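# Swing the coffee maker lid fully open

## Task

Raise the coffee maker's lid until it is open as far as it goes, and have it stay open once the robot lets go.

## Robot and tools

Robot: two arms. left_arm wears a left hand and stands on the +y side; right_arm wears a right hand on the -y side. Calibrated base positions in the scene frame: left_arm (+0.031, +0.234, +0.021) m, quat_wxyz (+1, 0, 0, 0); right_arm (+0.031, -0.280, +0.016) m, quat_wxyz (+1, 0, 0, -0.026). A camera stand sits behind the arms. Cameras: cam_high, cam_low, cam_left_wrist, cam_right_wrist, each 672x504.

Scene frame: origin at table-top height, halfway between the nominal bases. +x points out over the table, +z up, +y toward left_arm. Arm names do not match image sides. Reported hand positions (m) and end_effector_quat_wxyz use this frame and can be a few cm off.

Hand point: a spot fixed to the palm, 0.15 m out from the wrist mounting face and 0.05 m in front of the palm. Its +z runs along the straight fingers, +y leaves the palm face, and +x crosses the palm away from the thumb on the right hand (toward the thumb on the left hand). Straight fingertips reach 0.06-0.07 m past the point along +z, lying 0.06 m behind it along -y. A wrist bracket on the little-finger side reaches 0.10 m across the palm and can strike things.

The 28-number row (every value in [-1, 1], always all 28, even if one arm is idle): left_arm dx, dy, dz, rx, ry, rz; left hand thumb_turn, thumb_bend, index, middle, ring, little, force_limit, speed; then right_arm's six pose numbers and the right hand's eight numbers in that same order.

Pose numbers are offsets, not poses. They are measured from that arm's Hand target at the start of the action or move, along the Hand target's own axes. 1.0 equals 0.6 m of travel or 180 degrees; rx, ry, rz form a single rotation vector. Every row in one action counts from the same starting Hand target, so a repeated offset keeps moving the arm further. All zeros re-requests the current Hand target. The controller limits each step's commanded orientation to within 40 degrees of the measured one, so big turns need several steps. Arms follow loosely and often settle 1-3 cm (sometimes 5 cm) low; if short, send the remaining gap as an offset.

Hand numbers are absolute targets: -1 open (thumb_turn -1 beside the palm, +1 facing the fingers; bend and fingers -1 straight, +1 curled). force_limit maps -1..+1 to roughly 0..10 N at the fingertip (0..15 N for the two thumb motors). speed rises from near zero at -1 to full at +0.48 and stays full above that. No number means "unchanged": to keep a hand as it is, resend the last eight numbers actually carried out for it (or, before any were sent, its hand_measured six plus hand_force_limit and hand_speed). Use speed -0.94 or lower for a gentle close. The closed thumb and fingers grip things about 0.035-0.065 m thick, or a handle down to 0.025 m.

Tools:
- execute_actions(actions, cameras): actions is a list of actions; each action is a table of at most 15 rows, one per 1/30 s step, and a shorter table repeats its last row to fill 15. cameras is a list of names, ["all"], or []; images come by default only when actions is empty.
- move(target, speed, blend, blocking, cameras): target is one 28-number row or a list of up to 15 rows, all offsets from the same starting Hand targets. Paths are straight and finish together, at least 0.5 s and at most 10 s in total. speed is m/s, 0.002 to 4.3 (default 0.25), turns up to twice that in rad/s; one value or one per target. blend in m rounds corners of a list (0 = stop at each). blocking=false returns after about 0.5 s while the move continues. Moves do not avoid obstacles or the other arm; avoid paths near an arm's own base. Faster moves and targets pushed further past contact hit harder.
- wait(seconds 0 to 10, cameras): arms hold their last command; a running move continues.
- stop(cameras): brakes a running move.
- zoom_image(camera, region [x0, y0, x1, y1] in pixels, at most 504 by 504): closer look at the newest image of that camera.
- show_instructions(): shows the reference images.
- finished_scene(scene=1): ends the scene for good.

Results: end_effector_position, end_effector_quat_wxyz, Hand target (the base for the next offsets), Joint positions, Joint velocities (may be left out when all read within noise), joint torques (include the arm's own weight; numbers 3 and 4 wrap at ±28 N m), hand_measured, hand_stopped_by (moving, target, force, stalled, fault), hand_load_n (positive when pushed open; near 0 after a grip is lost), hand_force_limit, hand_speed. A move adds a "move:" line: done, off_target, moving, held or fault, plus limits=paced (pose clipped) or limits=held (steps withheld). done means within 10 mm and 2 degrees; neither done nor off_target reveals contact. MOTOR HOT appears at 85 °C; at 100 °C an OVER-TEMPERATURE FAULT drops that arm for 30-60 s or more.

Avoid: knocking anything off the table, slamming or striking fixed or heavy objects, letting parts drop or releasing them while moving, overloading fingers, any hit or press between the two arms (including one hand gripping the other's fingers), long stretched-out holds or pushes against unreachable poses (heat). To end a push, command the target back past the hand point. Loose objects may occasionally get nudged.

Each tool is called after "Emit:" in YAML: its name, and indented under it one key for each argument.

Reference images:

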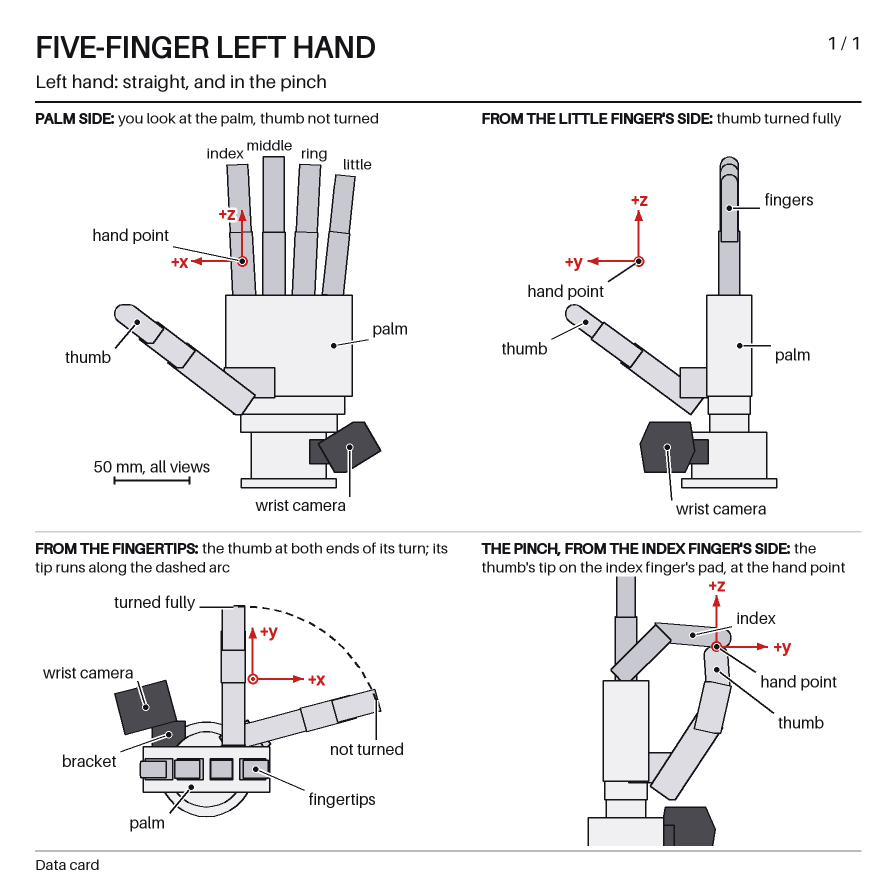

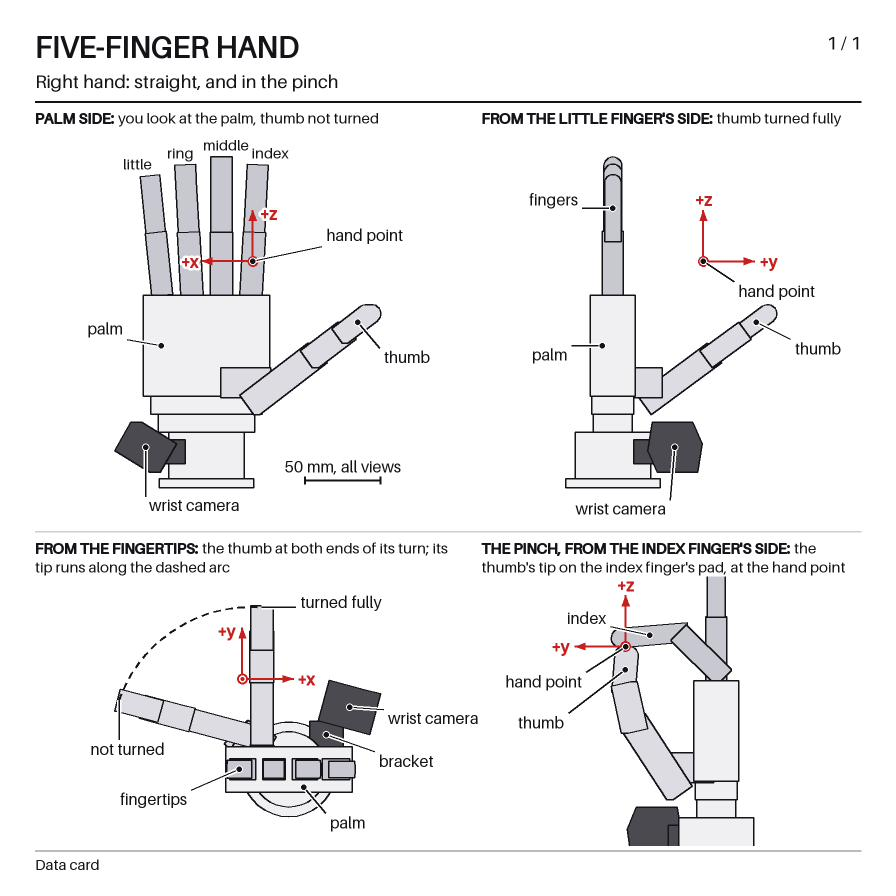

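## Session

Emit:
execute_actions:
  actions: []

Scene clock: 0.00 s.
left_arm: end_effector_position=(+0.2836, +0.2444, +0.3932) hand_measured=(-1.000, -1.000, -1.000, -1.000, -1.000, -1.000) hand_load_n=(+0.0, +0.0, +0.0, +0.0, +0.0, +0.0) hand_stopped_by=(target, target, target, target, target, target) hand_force_limit=0.00 hand_speed=-0.80 end_effector_quat_wxyz=(+0.254, +0.257, +0.903, +0.230) | right_arm: end_effector_position=(+0.5130, -0.3859, +0.1915) hand_measured=(-1.000, -1.000, -1.000, -1.000, -1.000, -1.000) hand_load_n=(+0.0, +0.0, +0.0, +0.0, +0.0, +0.0) hand_stopped_by=(target, target, target, target, target, target) hand_force_limit=0.00 hand_speed=-0.80 end_effector_quat_wxyz=(+0.148, +0.540, -0.590, +0.582)
Joint positions: left_arm=[-0.652 0.757 1.098 -1.553 -0.616 1.588] | right_arm=[0.191 1.445 0.953 -0.205 1.121 -0.344]
Joint velocities: within noise
Joint torques (N m): no reading
Heat: left arm: hottest wrist pitch 26 °C; right arm: hottest wrist pitch 26 °C.
Hand target: left_arm +0.2852, +0.2432, +0.4033; +0.266, +0.252, +0.902, +0.226 | right_arm +0.5224, -0.3846, +0.2055; -0.136, -0.530, +0.594, -0.590

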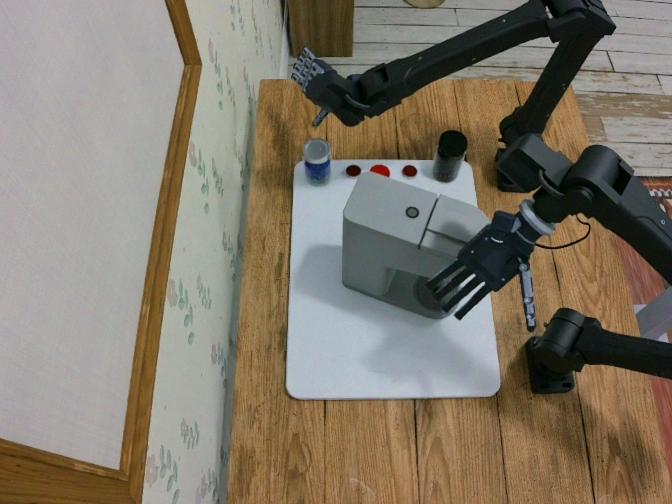

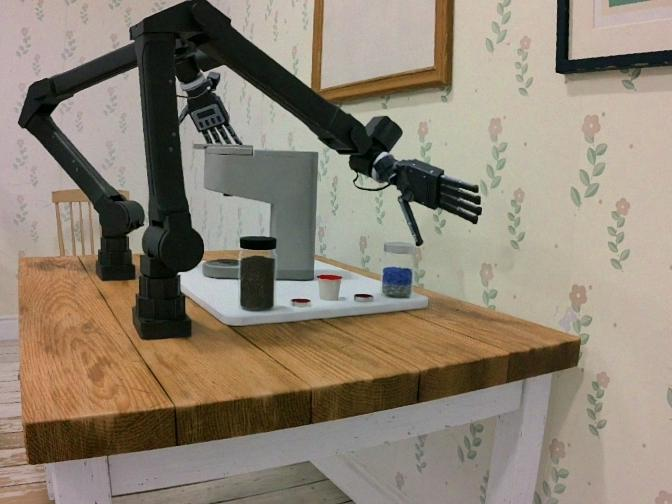

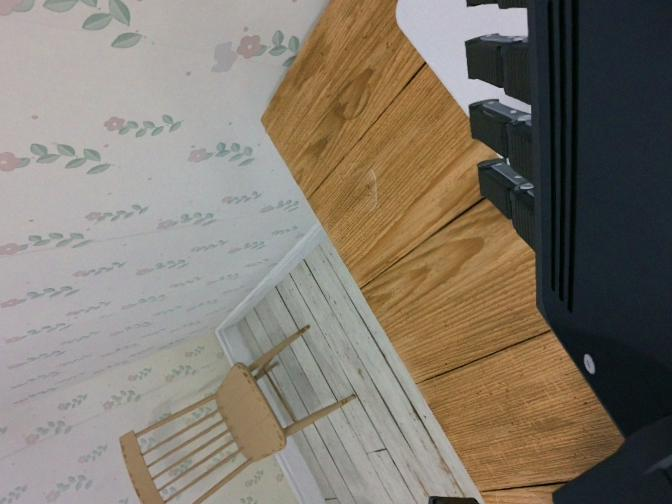

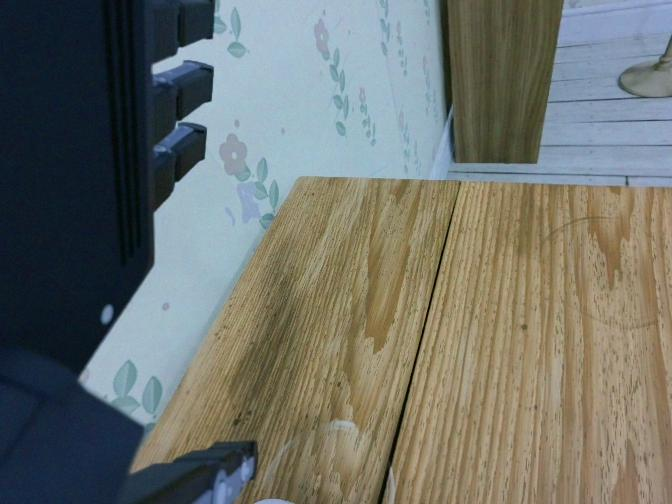

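Emit:
zoom_image:
  camera: "cam_high"
  region: [280, 120, 560, 340]

Emit:
zoom_image:
  camera: "cam_low"
  region: [160, 60, 420, 320]

Scaled by 1.800 from the camera's 672x504 image, which has a finer 960x720 frame.

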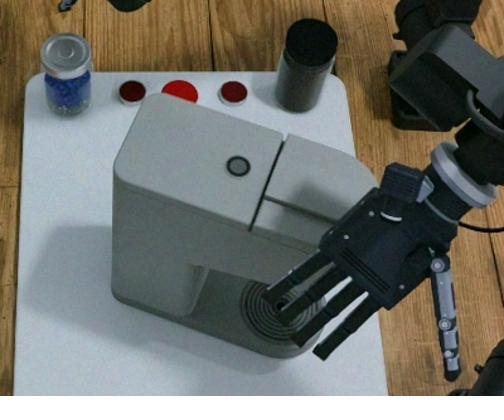

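Scaled by 1.938 from the camera's 672x504 image, which has a finer 960x720 frame.

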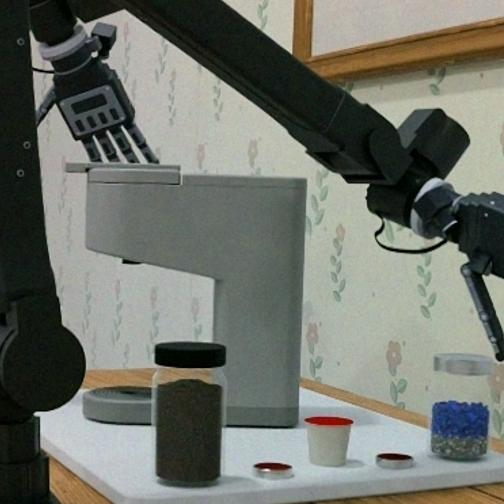

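Emit:
move:
  target: [0.156, 0.163, -0.179, 0,0,0, -1,-1,-1,-1,-1,-1, 0,-0.8, 0,0,0,0,0,0, -1,-1,-1,-1,-1,-1, 0,-0.8]
  cameras: ["all"]

Scene clock: 58.30 s.
left_arm: end_effector_position=(+0.1916, +0.3423, +0.4832) hand_measured=(-1.000, -1.000, -1.000, -1.000, -1.000, -1.000) hand_load_n=(+0.0, +0.0, +0.0, +0.0, +0.0, +0.0) hand_stopped_by=(target, target, target, target, target, target) hand_force_limit=0.00 hand_speed=-0.80 end_effector_quat_wxyz=(+0.291, +0.249, +0.896, +0.226) | right_arm: end_effector_position=(+0.5130, -0.3859, +0.1915) hand_measured=(-1.000, -1.000, -1.000, -1.000, -1.000, -1.000) hand_load_n=(+0.0, +0.0, +0.0, +0.0, +0.0, +0.0) hand_stopped_by=(target, target, target, target, target, target) hand_force_limit=0.00 hand_speed=-0.80 end_effector_quat_wxyz=(+0.148, +0.540, -0.590, +0.582)
Joint positions: left_arm=[-0.156 0.503 1.282 -1.673 -0.363 2.087] | right_arm=[0.191 1.445 0.953 -0.205 1.121 -0.344]
Joint torques (N m): left_arm=[0.32 2.2 12.37 0.62 -0.12 -0.01] | right_arm=[-0.32 -9.05 11.78 0.99 0.53 -0.01]
Heat: left arm: hottest elbow 29 °C; right arm: hottest elbow 29 °C.
Hand target: left_arm +0.1858, +0.3431, +0.5033; +0.266, +0.252, +0.902, +0.226 | right_arm +0.5224, -0.3846, +0.2055; -0.136, -0.530, +0.594, -0.590
Off the commanded pose: left_arm 0.021 m, 3 deg | right_arm 0.017 m, 2 deg.
joint sent to its limit (left arm) — joint 4 (wrist pitch), lower limit; joint 6 (wrist roll), upper limit. The joint targets are off in orientation, not in position.
move: off_target (left_arm, right_arm)

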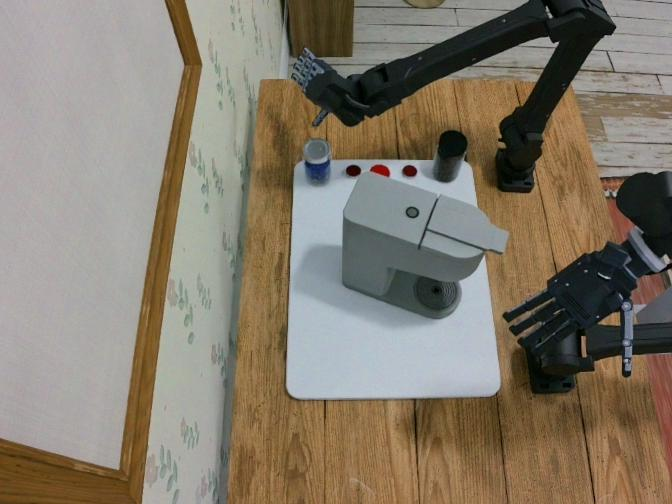

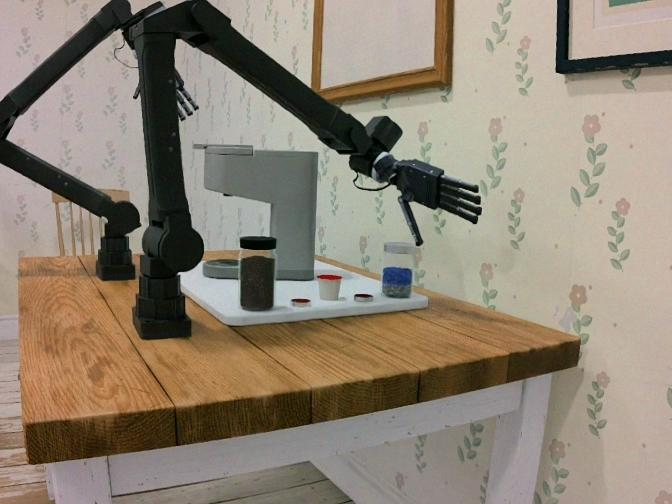

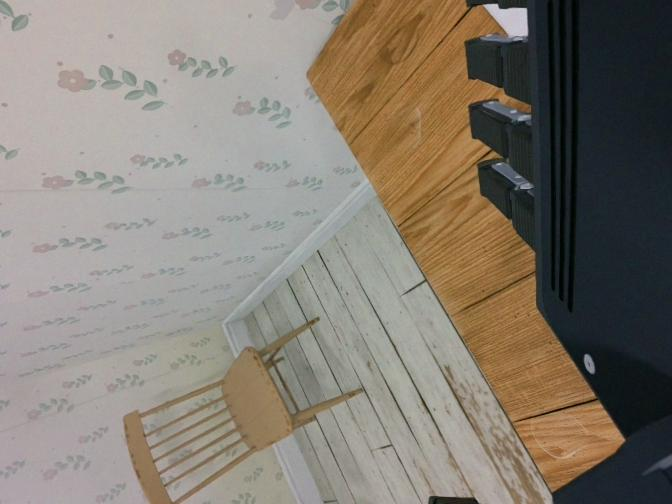

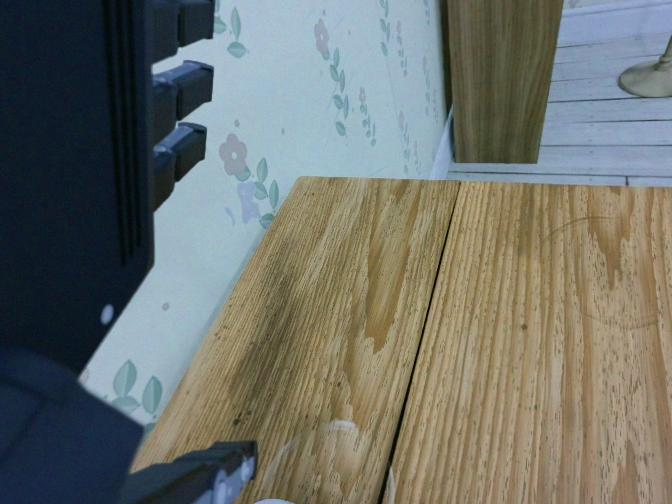

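Emit:
zoom_image:
  camera: "cam_high"
  region: [330, 160, 530, 330]

Emit:
zoom_image:
  camera: "cam_low"
  region: [180, 120, 340, 290]

Scaled by 2.520 from the camera's 672x504 image, which has a finer 960x720 frame.

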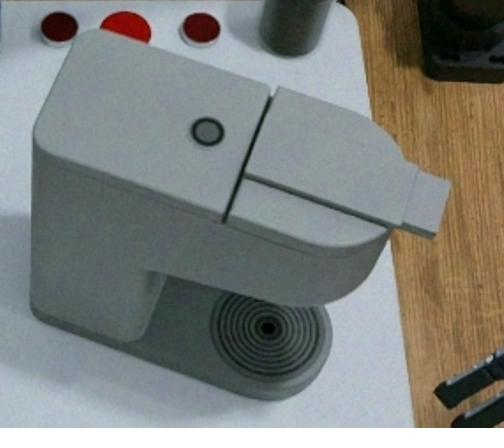

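Scaled by 2.965 from the camera's 672x504 image, which has a finer 960x720 frame.

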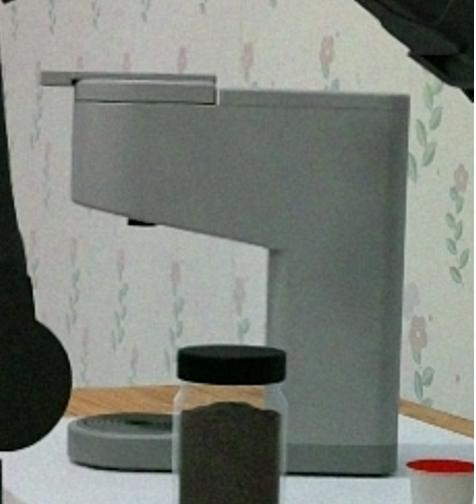

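Emit:
move:
  target:
    - [0.2227,0.0317,-0.0853,-0.0915,0.1355,-0.1886,-1,-1,-1,-1,-1,-1,0,-0.8, 0.3307,-0.0747,-0.2095,0.1829,-0.1692,0.2579,-1,-1,-1,-1,-1,-1,0,-0.8]
    - [0.2227,0.0317,-0.0853,-0.0915,0.1355,-0.1886,-1,-1,-1,-1,-1,-1,0,-0.8, 0.3242,-0.0708,-0.4242,0.2738,-0.3718,0.1893,-1,-1,-1,-1,-1,-1,0,-0.8]
    - [0.2227,0.0317,-0.0853,-0.0915,0.1355,-0.1886,-1,-1,-1,-1,-1,-1,0,-0.8, 0.2807,0.0095,-0.7203,0.3529,-0.5706,0.0923,-1,-1,-1,-1,-1,-1,0,-0.8]
  speed: 0.35
  blend: 0.05
  cameras: ["cam_high","cam_low"]

Scene clock: 420.40 s.
left_arm: end_effector_position=(+0.0687, +0.4230, +0.4830) hand_measured=(-1.000, -1.000, -1.000, -1.000, -1.000, -1.000) hand_load_n=(+0.0, +0.0, +0.0, +0.0, +0.0, +0.0) hand_stopped_by=(target, target, target, target, target, target) hand_force_limit=0.00 hand_speed=-0.80 end_effector_quat_wxyz=(+0.185, -0.111, +0.923, +0.319) | right_arm: end_effector_position=(+0.2532, -0.1034, +0.4259) hand_measured=(-1.000, -1.000, -1.000, -1.000, -1.000, -1.000) hand_load_n=(-0.5, +0.0, +0.0, +0.0, +0.0, +0.0) hand_stopped_by=(target, target, target, target, target, target) hand_force_limit=0.00 hand_speed=-0.80 end_effector_quat_wxyz=(+0.678, -0.686, +0.198, -0.173)
Joint positions: left_arm=[0.627 0.5 1.282 -1.673 -0.357 2.087] | right_arm=[0.012 0.468 0.773 -0.349 -1.08 -0.008]
Joint torques (N m): left_arm=[0.26 2.32 12.4 0.61 -0.32 -0.02] | right_arm=[1.08 2.2 14.67 0.87 0.08 0.02]
Heat: left arm: hottest elbow 34 °C; right arm: hottest elbow 33 °C.
Hand target: left_arm +0.0641, +0.4207, +0.5034; +0.159, -0.111, +0.930, +0.311 | right_arm +0.2500, -0.0999, +0.4503; +0.683, -0.683, +0.183, -0.183
Off the commanded pose: left_arm 0.021 m, 3 deg | right_arm 0.025 m, 2 deg.
joint sent to its limit (left arm) — joint 4 (wrist pitch), lower limit; joint 6 (wrist roll), upper limit. The joint targets are off in orientation, not in position.
move: off_target (left_arm, right_arm)
Images, in order (width x height): cam_high 672x504, cam_low 672x504.

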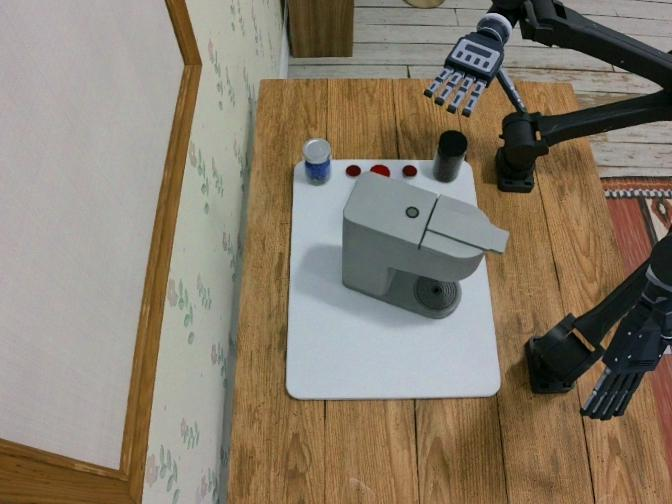

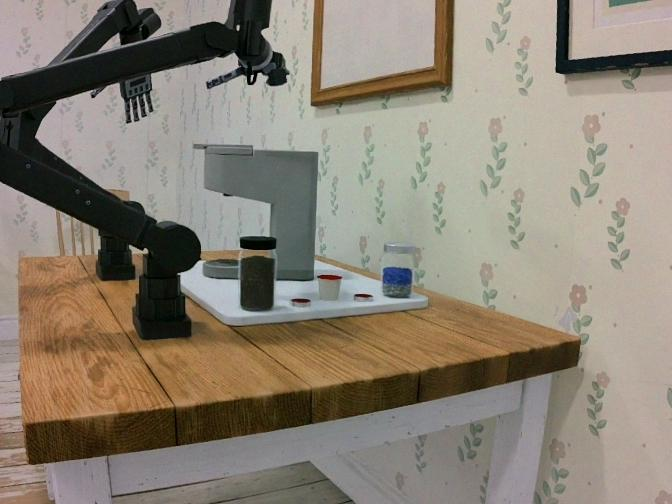

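Emit:
zoom_image:
  camera: "cam_high"
  region: [400, 0, 560, 120]

Emit:
zoom_image:
  camera: "cam_low"
  region: [100, 40, 340, 220]

Scaled by 3.150 from the camera's 672x504 image, which has a finer 960x720 frame.

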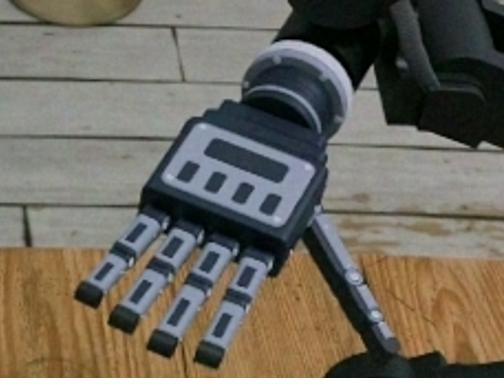

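Scaled by 2.100 from the camera's 672x504 image, which has a finer 960x720 frame.

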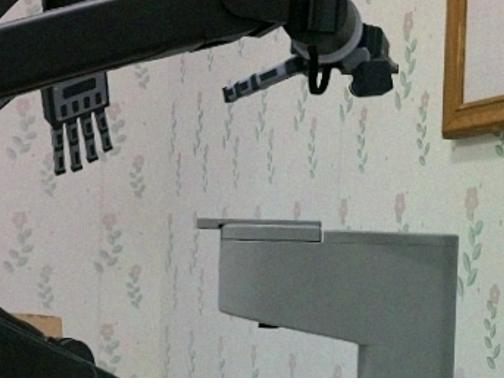

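Emit:
move:
  target:
    - [0,0,0,0,0,0,-1,-1,-1,-1,-1,-1,0,-0.8, -0.3,0.05,0.0193,0,-0.0556,0,-1,-1,-1,-1,-1,-1,0,-0.8]
    - [0,0,0,0,0,0,-1,-1,-1,-1,-1,-1,0,-0.8, -0.362,0.2,0.0603,0,-0.0556,0,-1,-1,-1,-1,-1,-1,0,-0.8]
  speed: 0.25
  blend: 0.03
  cameras: ["cam_high","cam_low"]

Emit:
zoom_image:
  camera: "cam_high"
  region: [400, 120, 560, 280]

Emit:
zoom_image:
  camera: "cam_low"
  region: [100, 80, 300, 240]

Scene clock: 455.80 s.
left_arm: end_effector_position=(+0.0687, +0.4230, +0.4830) hand_measured=(-1.000, -1.000, -1.000, -1.000, -1.000, -1.000) hand_load_n=(+0.0, +0.0, +0.5, +0.0, +0.0, +0.0) hand_stopped_by=(target, target, target, target, target, target) hand_force_limit=0.00 hand_speed=-0.80 end_effector_quat_wxyz=(+0.185, -0.111, +0.923, +0.319) | right_arm: end_effector_position=(+0.0819, +0.0367, +0.3263) hand_measured=(-1.000, -1.000, -1.000, -1.000, -1.000, -1.000) hand_load_n=(-0.5, +0.0, +0.0, +0.0, +0.0, +0.0) hand_stopped_by=(target, target, target, target, target, target) hand_force_limit=0.00 hand_speed=-0.80 end_effector_quat_wxyz=(+0.692, -0.700, +0.129, -0.121)
Joint positions: left_arm=[0.627 0.5 1.282 -1.673 -0.357 2.087] | right_arm=[1.523 0.278 0.474 -0.211 0.256 0.013]
Joint torques (N m): left_arm=[0.26 2.32 12.42 0.61 -0.31 -0.03] | right_arm=[0.09 2.32 11.29 2.11 0.1 -0.15]
Heat: left arm: hottest elbow 34 °C; right arm: hottest elbow 35 °C.
Hand target: left_arm +0.0641, +0.4207, +0.5034; +0.159, -0.111, +0.930, +0.311 | right_arm +0.0798, +0.0398, +0.3303; +0.696, -0.697, +0.123, -0.122
Off the commanded pose: left_arm 0.021 m, 3 deg | right_arm 0.006 m, 1 deg.
joint sent to its limit (left arm) — joint 4 (wrist pitch), lower limit; joint 6 (wrist roll), upper limit. The joint targets are off in orientation, not in position.
move: off_target (left_arm)
Images, in order (width x height): cam_high 672x504, cam_low 672x504.

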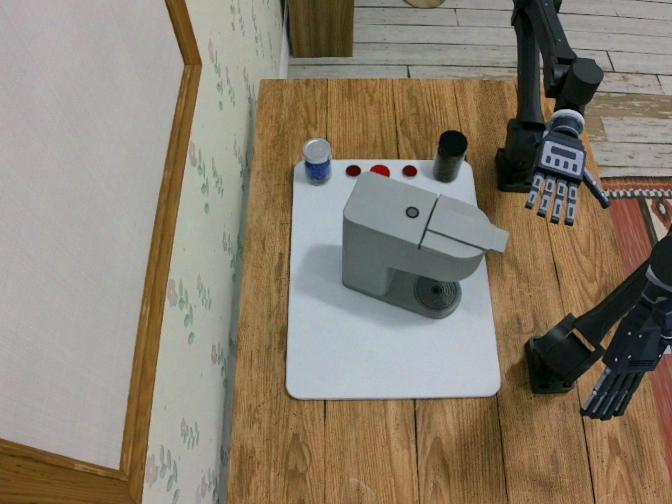

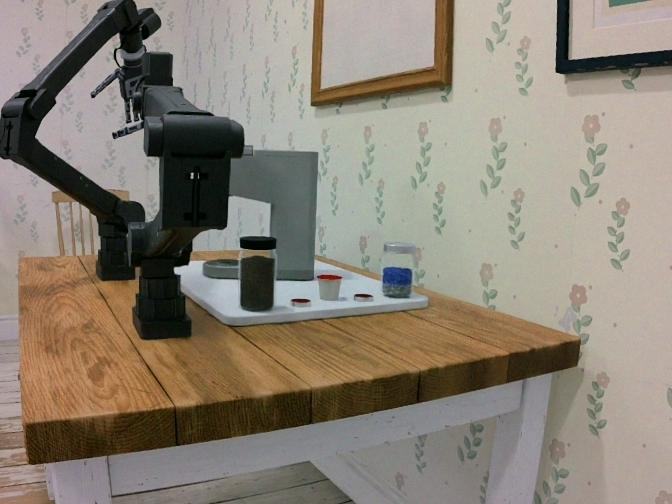

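Scaled by 3.150 from the camera's 672x504 image, which has a finer 960x720 frame.

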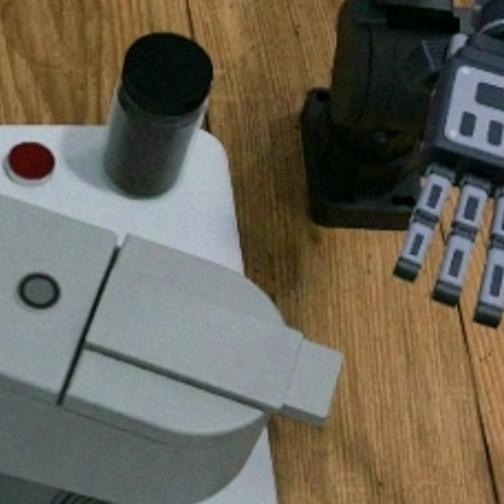

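Scaled by 2.520 from the camera's 672x504 image, which has a finer 960x720 frame.

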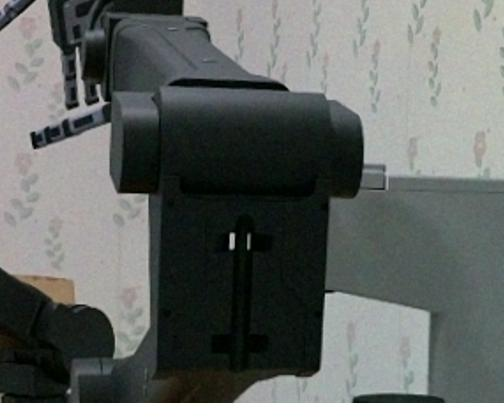

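Emit:
move:
  target:
    - [0,0,0,0,0,0,-1,-1,-1,-1,-1,-1,0,-0.8, -0.0333,0.1333,0,0,0,0,-1,-1,-1,-1,-1,-1,0,-0.8]
    - [0,0,0,0,0,0,-1,-1,-1,-1,-1,-1,0,-0.8, -0.0333,0.1333,0.125,0,0,0,-1,-1,-1,-1,-1,-1,0,-0.8]
  speed: 0.15
  blend: 0.02
  cameras: ["cam_high","cam_low"]

Emit:
zoom_image:
  camera: "cam_high"
  region: [440, 160, 600, 280]

Emit:
zoom_image:
  camera: "cam_low"
  region: [100, 80, 300, 240]

Scene clock: 570.90 s.
left_arm: end_effector_position=(+0.0687, +0.4230, +0.4830) hand_measured=(-1.000, -1.000, -1.000, -1.000, -1.000, -1.000) hand_load_n=(+0.0, +0.0, +0.0, +0.0, +0.0, +0.0) hand_stopped_by=(target, target, target, target, target, target) hand_force_limit=0.00 hand_speed=-0.80 end_effector_quat_wxyz=(+0.185, -0.111, +0.923, +0.319) | right_arm: end_effector_position=(+0.0806, +0.1005, +0.2114) hand_measured=(-1.000, -1.000, -1.000, -1.000, -1.000, -1.000) hand_load_n=(+0.0, +0.0, +0.0, +0.0, +0.0, +0.0) hand_stopped_by=(target, target, target, target, target, target) hand_force_limit=0.00 hand_speed=-0.80 end_effector_quat_wxyz=(+0.672, -0.721, +0.122, -0.119)
Joint positions: left_arm=[0.627 0.5 1.282 -1.673 -0.357 2.087] | right_arm=[1.549 0.655 0.279 0.304 0.267 0.012]
Joint torques (N m): left_arm=[0.21 2.37 12.42 0.61 -0.31 -0.03] | right_arm=[-1.38 0.44 15.76 1.94 -0.19 -0.1]
Heat: left arm: hottest elbow 35 °C; right arm: hottest elbow 34 °C.
Hand target: left_arm +0.0641, +0.4207, +0.5034; +0.159, -0.111, +0.930, +0.311 | right_arm +0.0865, +0.1172, +0.2504; +0.696, -0.697, +0.123, -0.122
Off the commanded pose: left_arm 0.021 m, 3 deg | right_arm 0.043 m, 4 deg.
joint sent to its limit (left arm) — joint 4 (wrist pitch), lower limit; joint 6 (wrist roll), upper limit. The joint targets are off in orientation, not in position.
move: off_target (left_arm, right_arm)
Images, in order (width x height): cam_high 672x504, cam_low 672x504.

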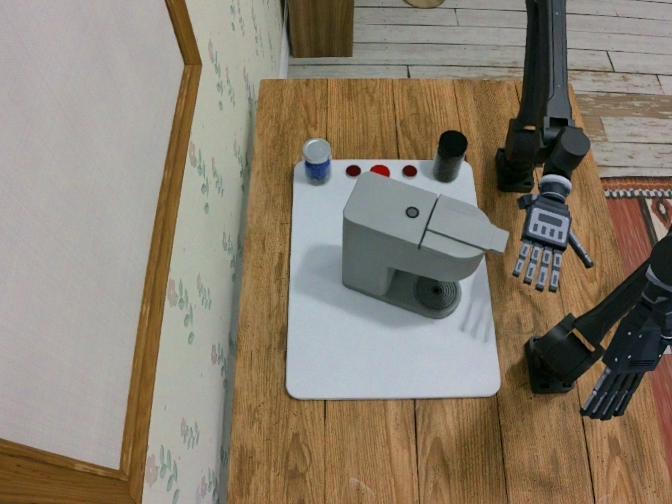

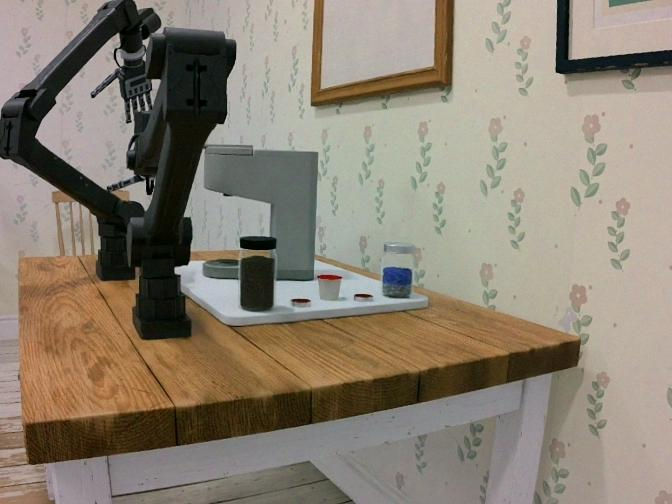

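Scaled by 3.150 from the camera's 672x504 image, which has a finer 960x720 frame.

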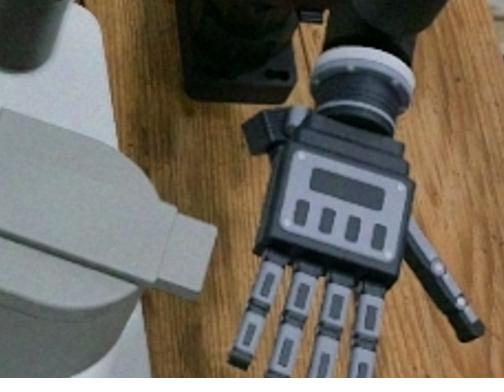

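Scaled by 2.520 from the camera's 672x504 image, which has a finer 960x720 frame.

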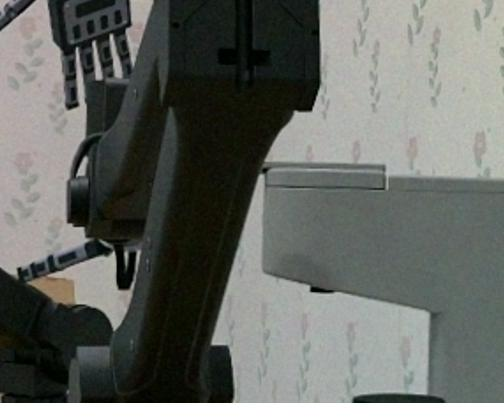

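Emit:
move:
  target:
    - [0,0,0,0,0,0,-1,-1,-1,-1,-1,-1,0,-0.8, 0.0,-0.0333,0.0167,0.028,0,0,-1,-1,-1,-1,-1,-1,0,-0.8]
    - [0,0,0,0,0,0,-1,-1,-1,-1,-1,-1,0,-0.8, 0.07,-0.0333,0.0167,0.028,0,0,-1,-1,-1,-1,-1,-1,0,-0.8]
  speed: 0.1
  blend: 0.01
  cameras: ["cam_high","cam_low","cam_right_wrist"]

Emit:
zoom_image:
  camera: "cam_high"
  region: [440, 180, 560, 290]

Scene clock: 604.13 s.
left_arm: end_effector_position=(+0.0687, +0.4230, +0.4830) hand_measured=(-1.000, -1.000, -1.000, -1.000, -1.000, -1.000) hand_load_n=(+0.0, +0.0, +0.0, +0.0, +0.0, +0.0) hand_stopped_by=(target, target, target, target, target, target) hand_force_limit=0.00 hand_speed=-0.80 end_effector_quat_wxyz=(+0.185, -0.111, +0.923, +0.319) | right_arm: end_effector_position=(+0.1227, +0.1015, +0.2330) hand_measured=(-1.000, -1.000, -1.000, -1.000, -1.000, -1.000) hand_load_n=(-0.5, +0.0, +0.0, +0.0, +0.0, -0.5) hand_stopped_by=(target, target, target, target, target, target) hand_force_limit=0.00 hand_speed=-0.80 end_effector_quat_wxyz=(+0.703, -0.691, +0.117, -0.123)
Joint positions: left_arm=[0.627 0.5 1.282 -1.673 -0.357 2.087] | right_arm=[1.339 0.674 0.279 0.413 0.057 -0.008]
Joint torques (N m): left_arm=[0.32 2.37 12.42 0.61 -0.32 -0.03] | right_arm=[-1.14 -0.79 14.79 2.03 -0.29 0.01]
Heat: left arm: hottest elbow 35 °C; right arm: hottest elbow 36 °C.
Hand target: left_arm +0.0641, +0.4207, +0.5034; +0.159, -0.111, +0.930, +0.311 | right_arm +0.1295, +0.1122, +0.2703; +0.726, -0.665, +0.117, -0.128
Off the commanded pose: left_arm 0.021 m, 3 deg | right_arm 0.039 m, 4 deg.
joint sent to its limit (left arm) — joint 4 (wrist pitch), lower limit; joint 6 (wrist roll), upper limit. The joint targets are off in orientation, not in position.
move: off_target (left_arm, right_arm)
Images, in order (width x height): cam_high 672x504, cam_low 672x504, cam_right_wrist 672x504.

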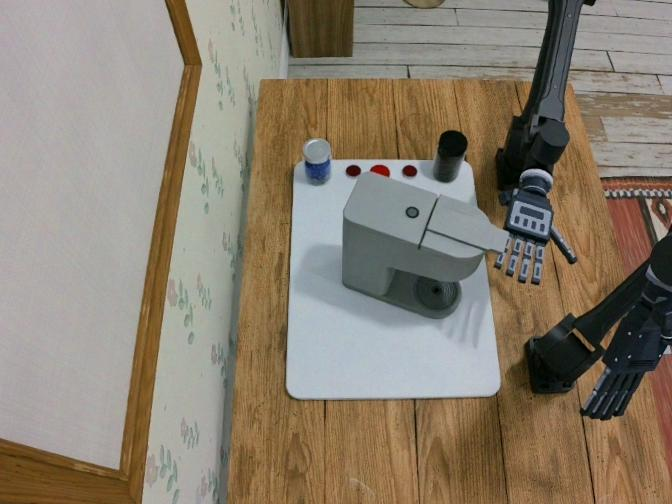

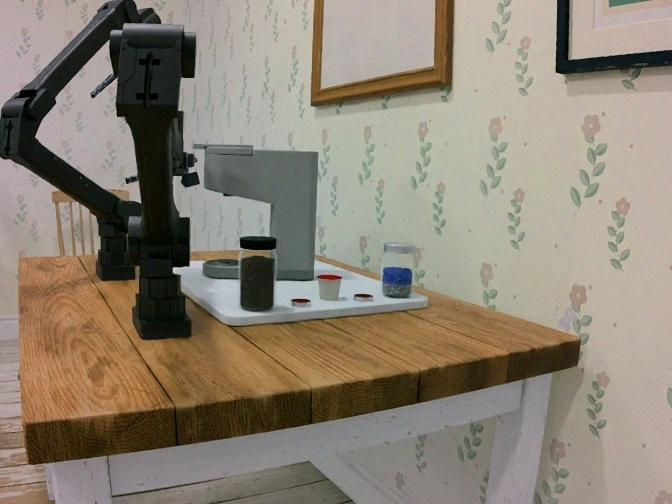

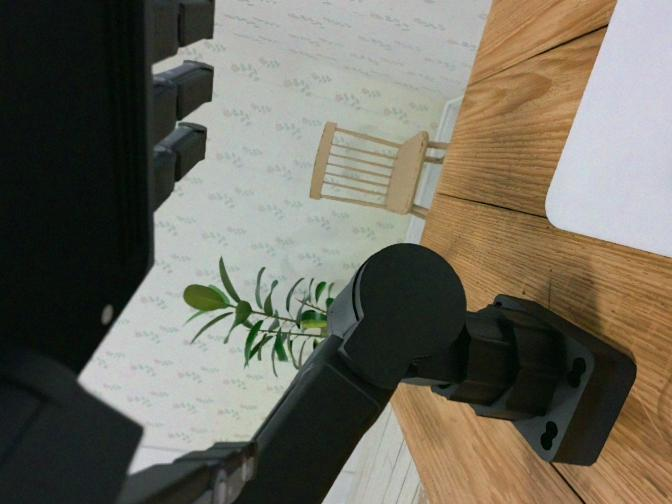

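Scaled by 4.200 from the camera's 672x504 image, which has a finer 960x720 frame.

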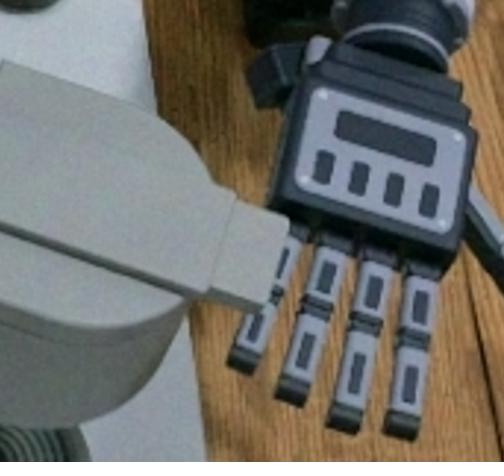

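Emit:
move:
  target:
    - [0,0,0,0,0,0,-1,-1,-1,-1,-1,-1,0,-0.8, 0.0217,-0.0332,0.003,0,0,0,-1,-1,-1,-1,-1,-1,0,-0.8]
    - [0,0,0,0,0,0,-1,-1,-1,-1,-1,-1,0,-0.8, 0.0217,-0.0913,0.008,0,0,0,-1,-1,-1,-1,-1,-1,0,-0.8]
  speed: 0.08
  blend: 0.005
  cameras: ["cam_high","cam_low"]

Emit:
zoom_image:
  camera: "cam_high"
  region: [420, 160, 560, 290]

Emit:
zoom_image:
  camera: "cam_low"
  region: [160, 110, 340, 230]

Scene clock: 663.27 s.
left_arm: end_effector_position=(+0.0687, +0.4230, +0.4830) hand_measured=(-1.000, -1.000, -1.000, -1.000, -1.000, -1.000) hand_load_n=(+0.0, +0.0, +0.0, +0.0, +0.0, +0.0) hand_stopped_by=(target, target, target, target, target, target) hand_force_limit=0.00 hand_speed=-0.80 end_effector_quat_wxyz=(+0.185, -0.111, +0.923, +0.319) | right_arm: end_effector_position=(+0.1353, +0.0997, +0.2830) hand_measured=(-1.000, -1.000, -1.000, -1.000, -1.000, -1.000) hand_load_n=(+0.0, +0.0, +0.0, +0.0, +0.0, +0.0) hand_stopped_by=(target, target, target, target, target, target) hand_force_limit=0.00 hand_speed=-0.80 end_effector_quat_wxyz=(+0.705, -0.689, +0.116, -0.124)
Joint positions: left_arm=[0.627 0.5 1.282 -1.673 -0.357 2.087] | right_arm=[1.275 0.607 0.393 0.239 -0.007 -0.008]
Joint torques (N m): left_arm=[0.38 2.32 12.42 0.62 -0.32 -0.02] | right_arm=[-1.08 -0.21 16.79 1.21 -0.2 0.07]
Heat: left arm: hottest elbow 35 °C; right arm: hottest elbow 38 °C.
Hand target: left_arm +0.0641, +0.4207, +0.5034; +0.159, -0.111, +0.930, +0.311 | right_arm +0.1417, +0.1078, +0.3254; +0.726, -0.665, +0.117, -0.127
Off the commanded pose: left_arm 0.021 m, 3 deg | right_arm 0.044 m, 4 deg.
joint sent to its limit (left arm) — joint 4 (wrist pitch), lower limit; joint 6 (wrist roll), upper limit. The joint targets are off in orientation, not in position.
move: off_target (left_arm, right_arm)
Images, in order (width x height): cam_high 672x504, cam_low 672x504.

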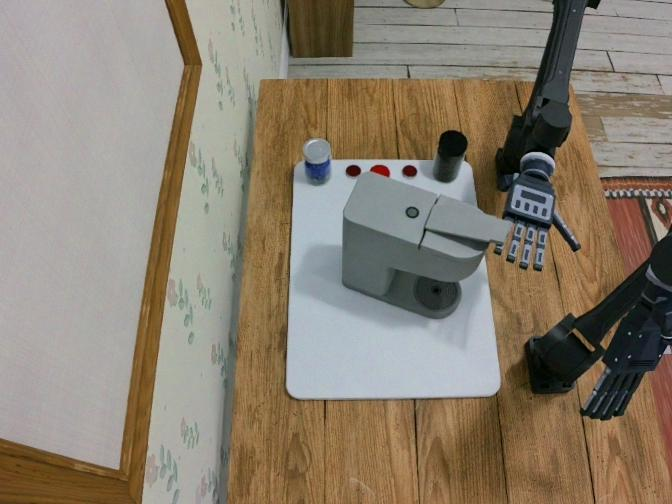

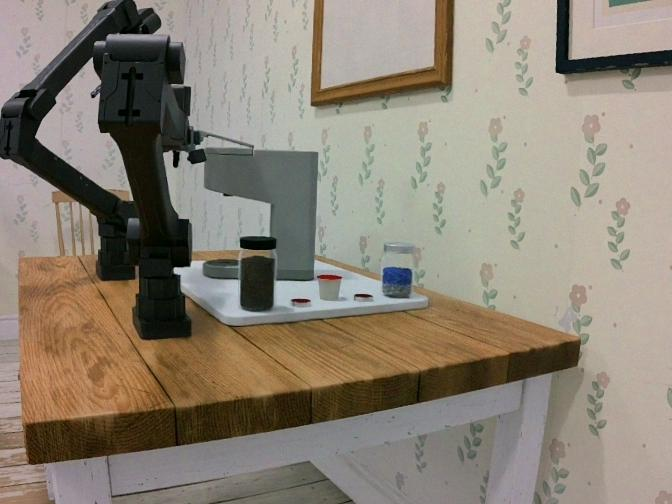

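Scaled by 3.600 from the camera's 672x504 image, which has a finer 960x720 frame.

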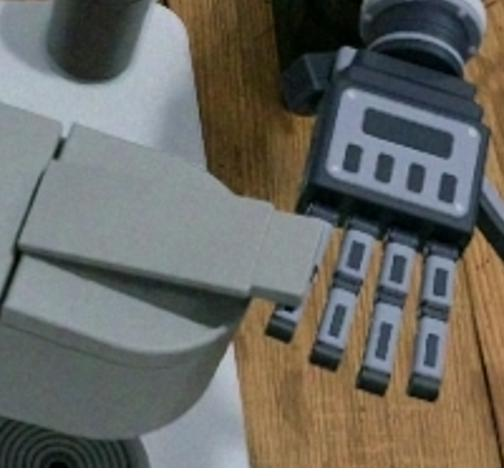

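Scaled by 2.800 from the camera's 672x504 image, which has a finer 960x720 frame.

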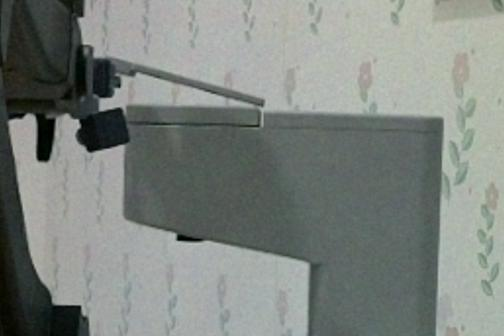

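Emit:
move:
  target:
    - [0,0,0,0,0,0,-1,-1,-1,-1,-1,-1,0,-0.8, -0.0017,-0.0929,0.0082,0,0,0.0833,-1,-1,-1,-1,-1,-1,0,-0.8]
    - [0,0,0,0,0,0,-1,-1,-1,-1,-1,-1,0,-0.8, 0.0167,-0.1671,0.0148,0,0,0.1667,-1,-1,-1,-1,-1,-1,0,-0.8]
  speed: 0.12
  blend: 0.01
  cameras: ["cam_high","cam_low"]

Emit:
zoom_image:
  camera: "cam_high"
  region: [400, 120, 560, 280]

Emit:
zoom_image:
  camera: "cam_low"
  region: [140, 70, 340, 220]

Scene clock: 716.90 s.
left_arm: end_effector_position=(+0.0687, +0.4230, +0.4830) hand_measured=(-1.000, -1.000, -1.000, -1.000, -1.000, -1.000) hand_load_n=(+0.0, +0.0, +0.0, +0.0, +0.0, +0.0) hand_stopped_by=(target, target, target, target, target, target) hand_force_limit=0.00 hand_speed=-0.80 end_effector_quat_wxyz=(+0.185, -0.111, +0.923, +0.319) | right_arm: end_effector_position=(+0.1434, +0.1012, +0.3822) hand_measured=(-1.000, -1.000, -1.000, -1.000, -1.000, -1.000) hand_load_n=(-0.5, +0.0, +0.0, +0.0, +0.0, -0.5) hand_stopped_by=(target, target, target, target, target, target) hand_force_limit=0.00 hand_speed=-0.80 end_effector_quat_wxyz=(+0.713, -0.634, +0.291, +0.069)
Joint positions: left_arm=[0.627 0.5 1.282 -1.673 -0.357 2.087] | right_arm=[1.104 0.606 0.59 0.042 -0.184 0.532]
Joint torques (N m): left_arm=[0.32 2.43 12.44 0.62 -0.32 -0.03] | right_arm=[-1.2 -0.15 17.36 1.32 -0.02 0.12]
Heat: left arm: hottest elbow 35 °C; right arm: hottest elbow 43 °C.
Hand target: left_arm +0.0641, +0.4207, +0.5034; +0.159, -0.111, +0.930, +0.311 | right_arm +0.1512, +0.1044, +0.4261; +0.735, -0.612, +0.285, +0.065
Off the commanded pose: left_arm 0.021 m, 3 deg | right_arm 0.045 m, 4 deg.
joint sent to its limit (left arm) — joint 4 (wrist pitch), lower limit; joint 6 (wrist roll), upper limit. The joint targets are off in orientation, not in position.
move: off_target (left_arm, right_arm)
Images, in order (width x height): cam_high 672x504, cam_low 672x504.

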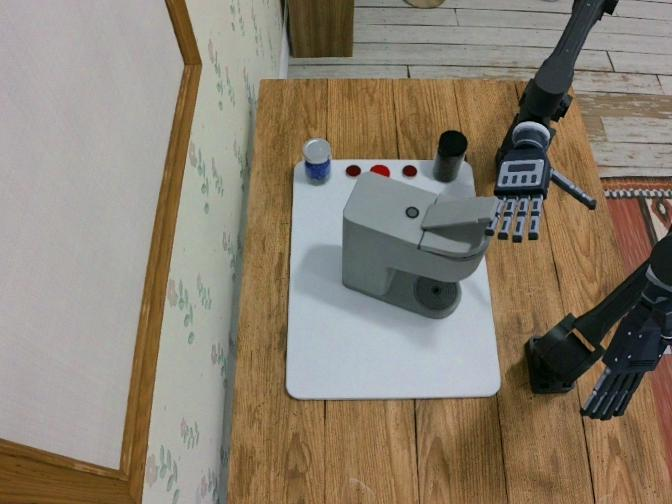

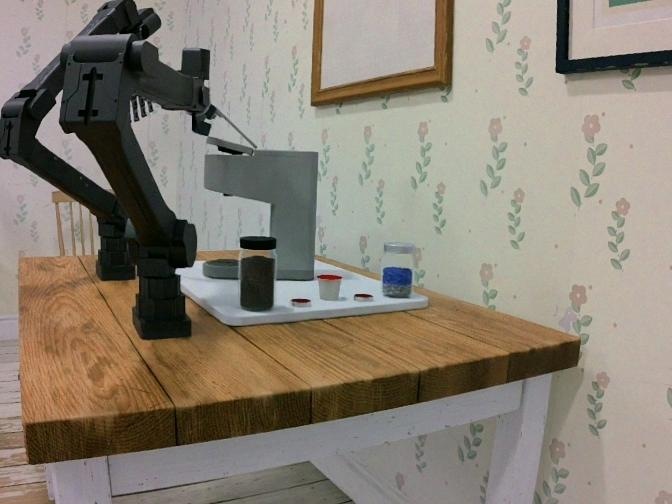

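Scaled by 3.150 from the camera's 672x504 image, which has a finer 960x720 frame.

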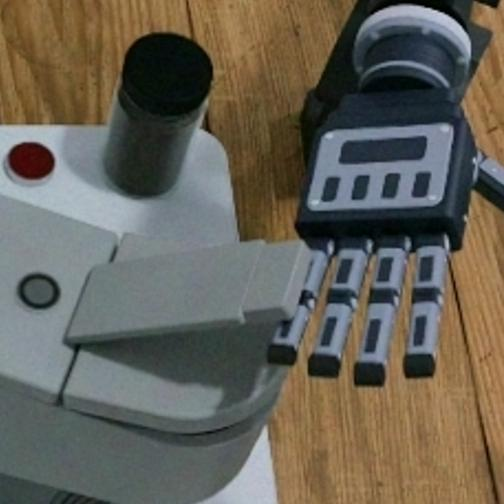

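Scaled by 2.520 from the camera's 672x504 image, which has a finer 960x720 frame.

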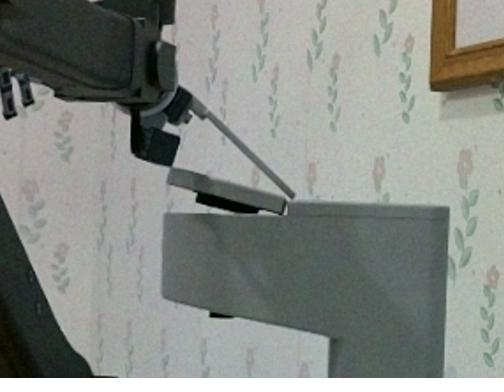

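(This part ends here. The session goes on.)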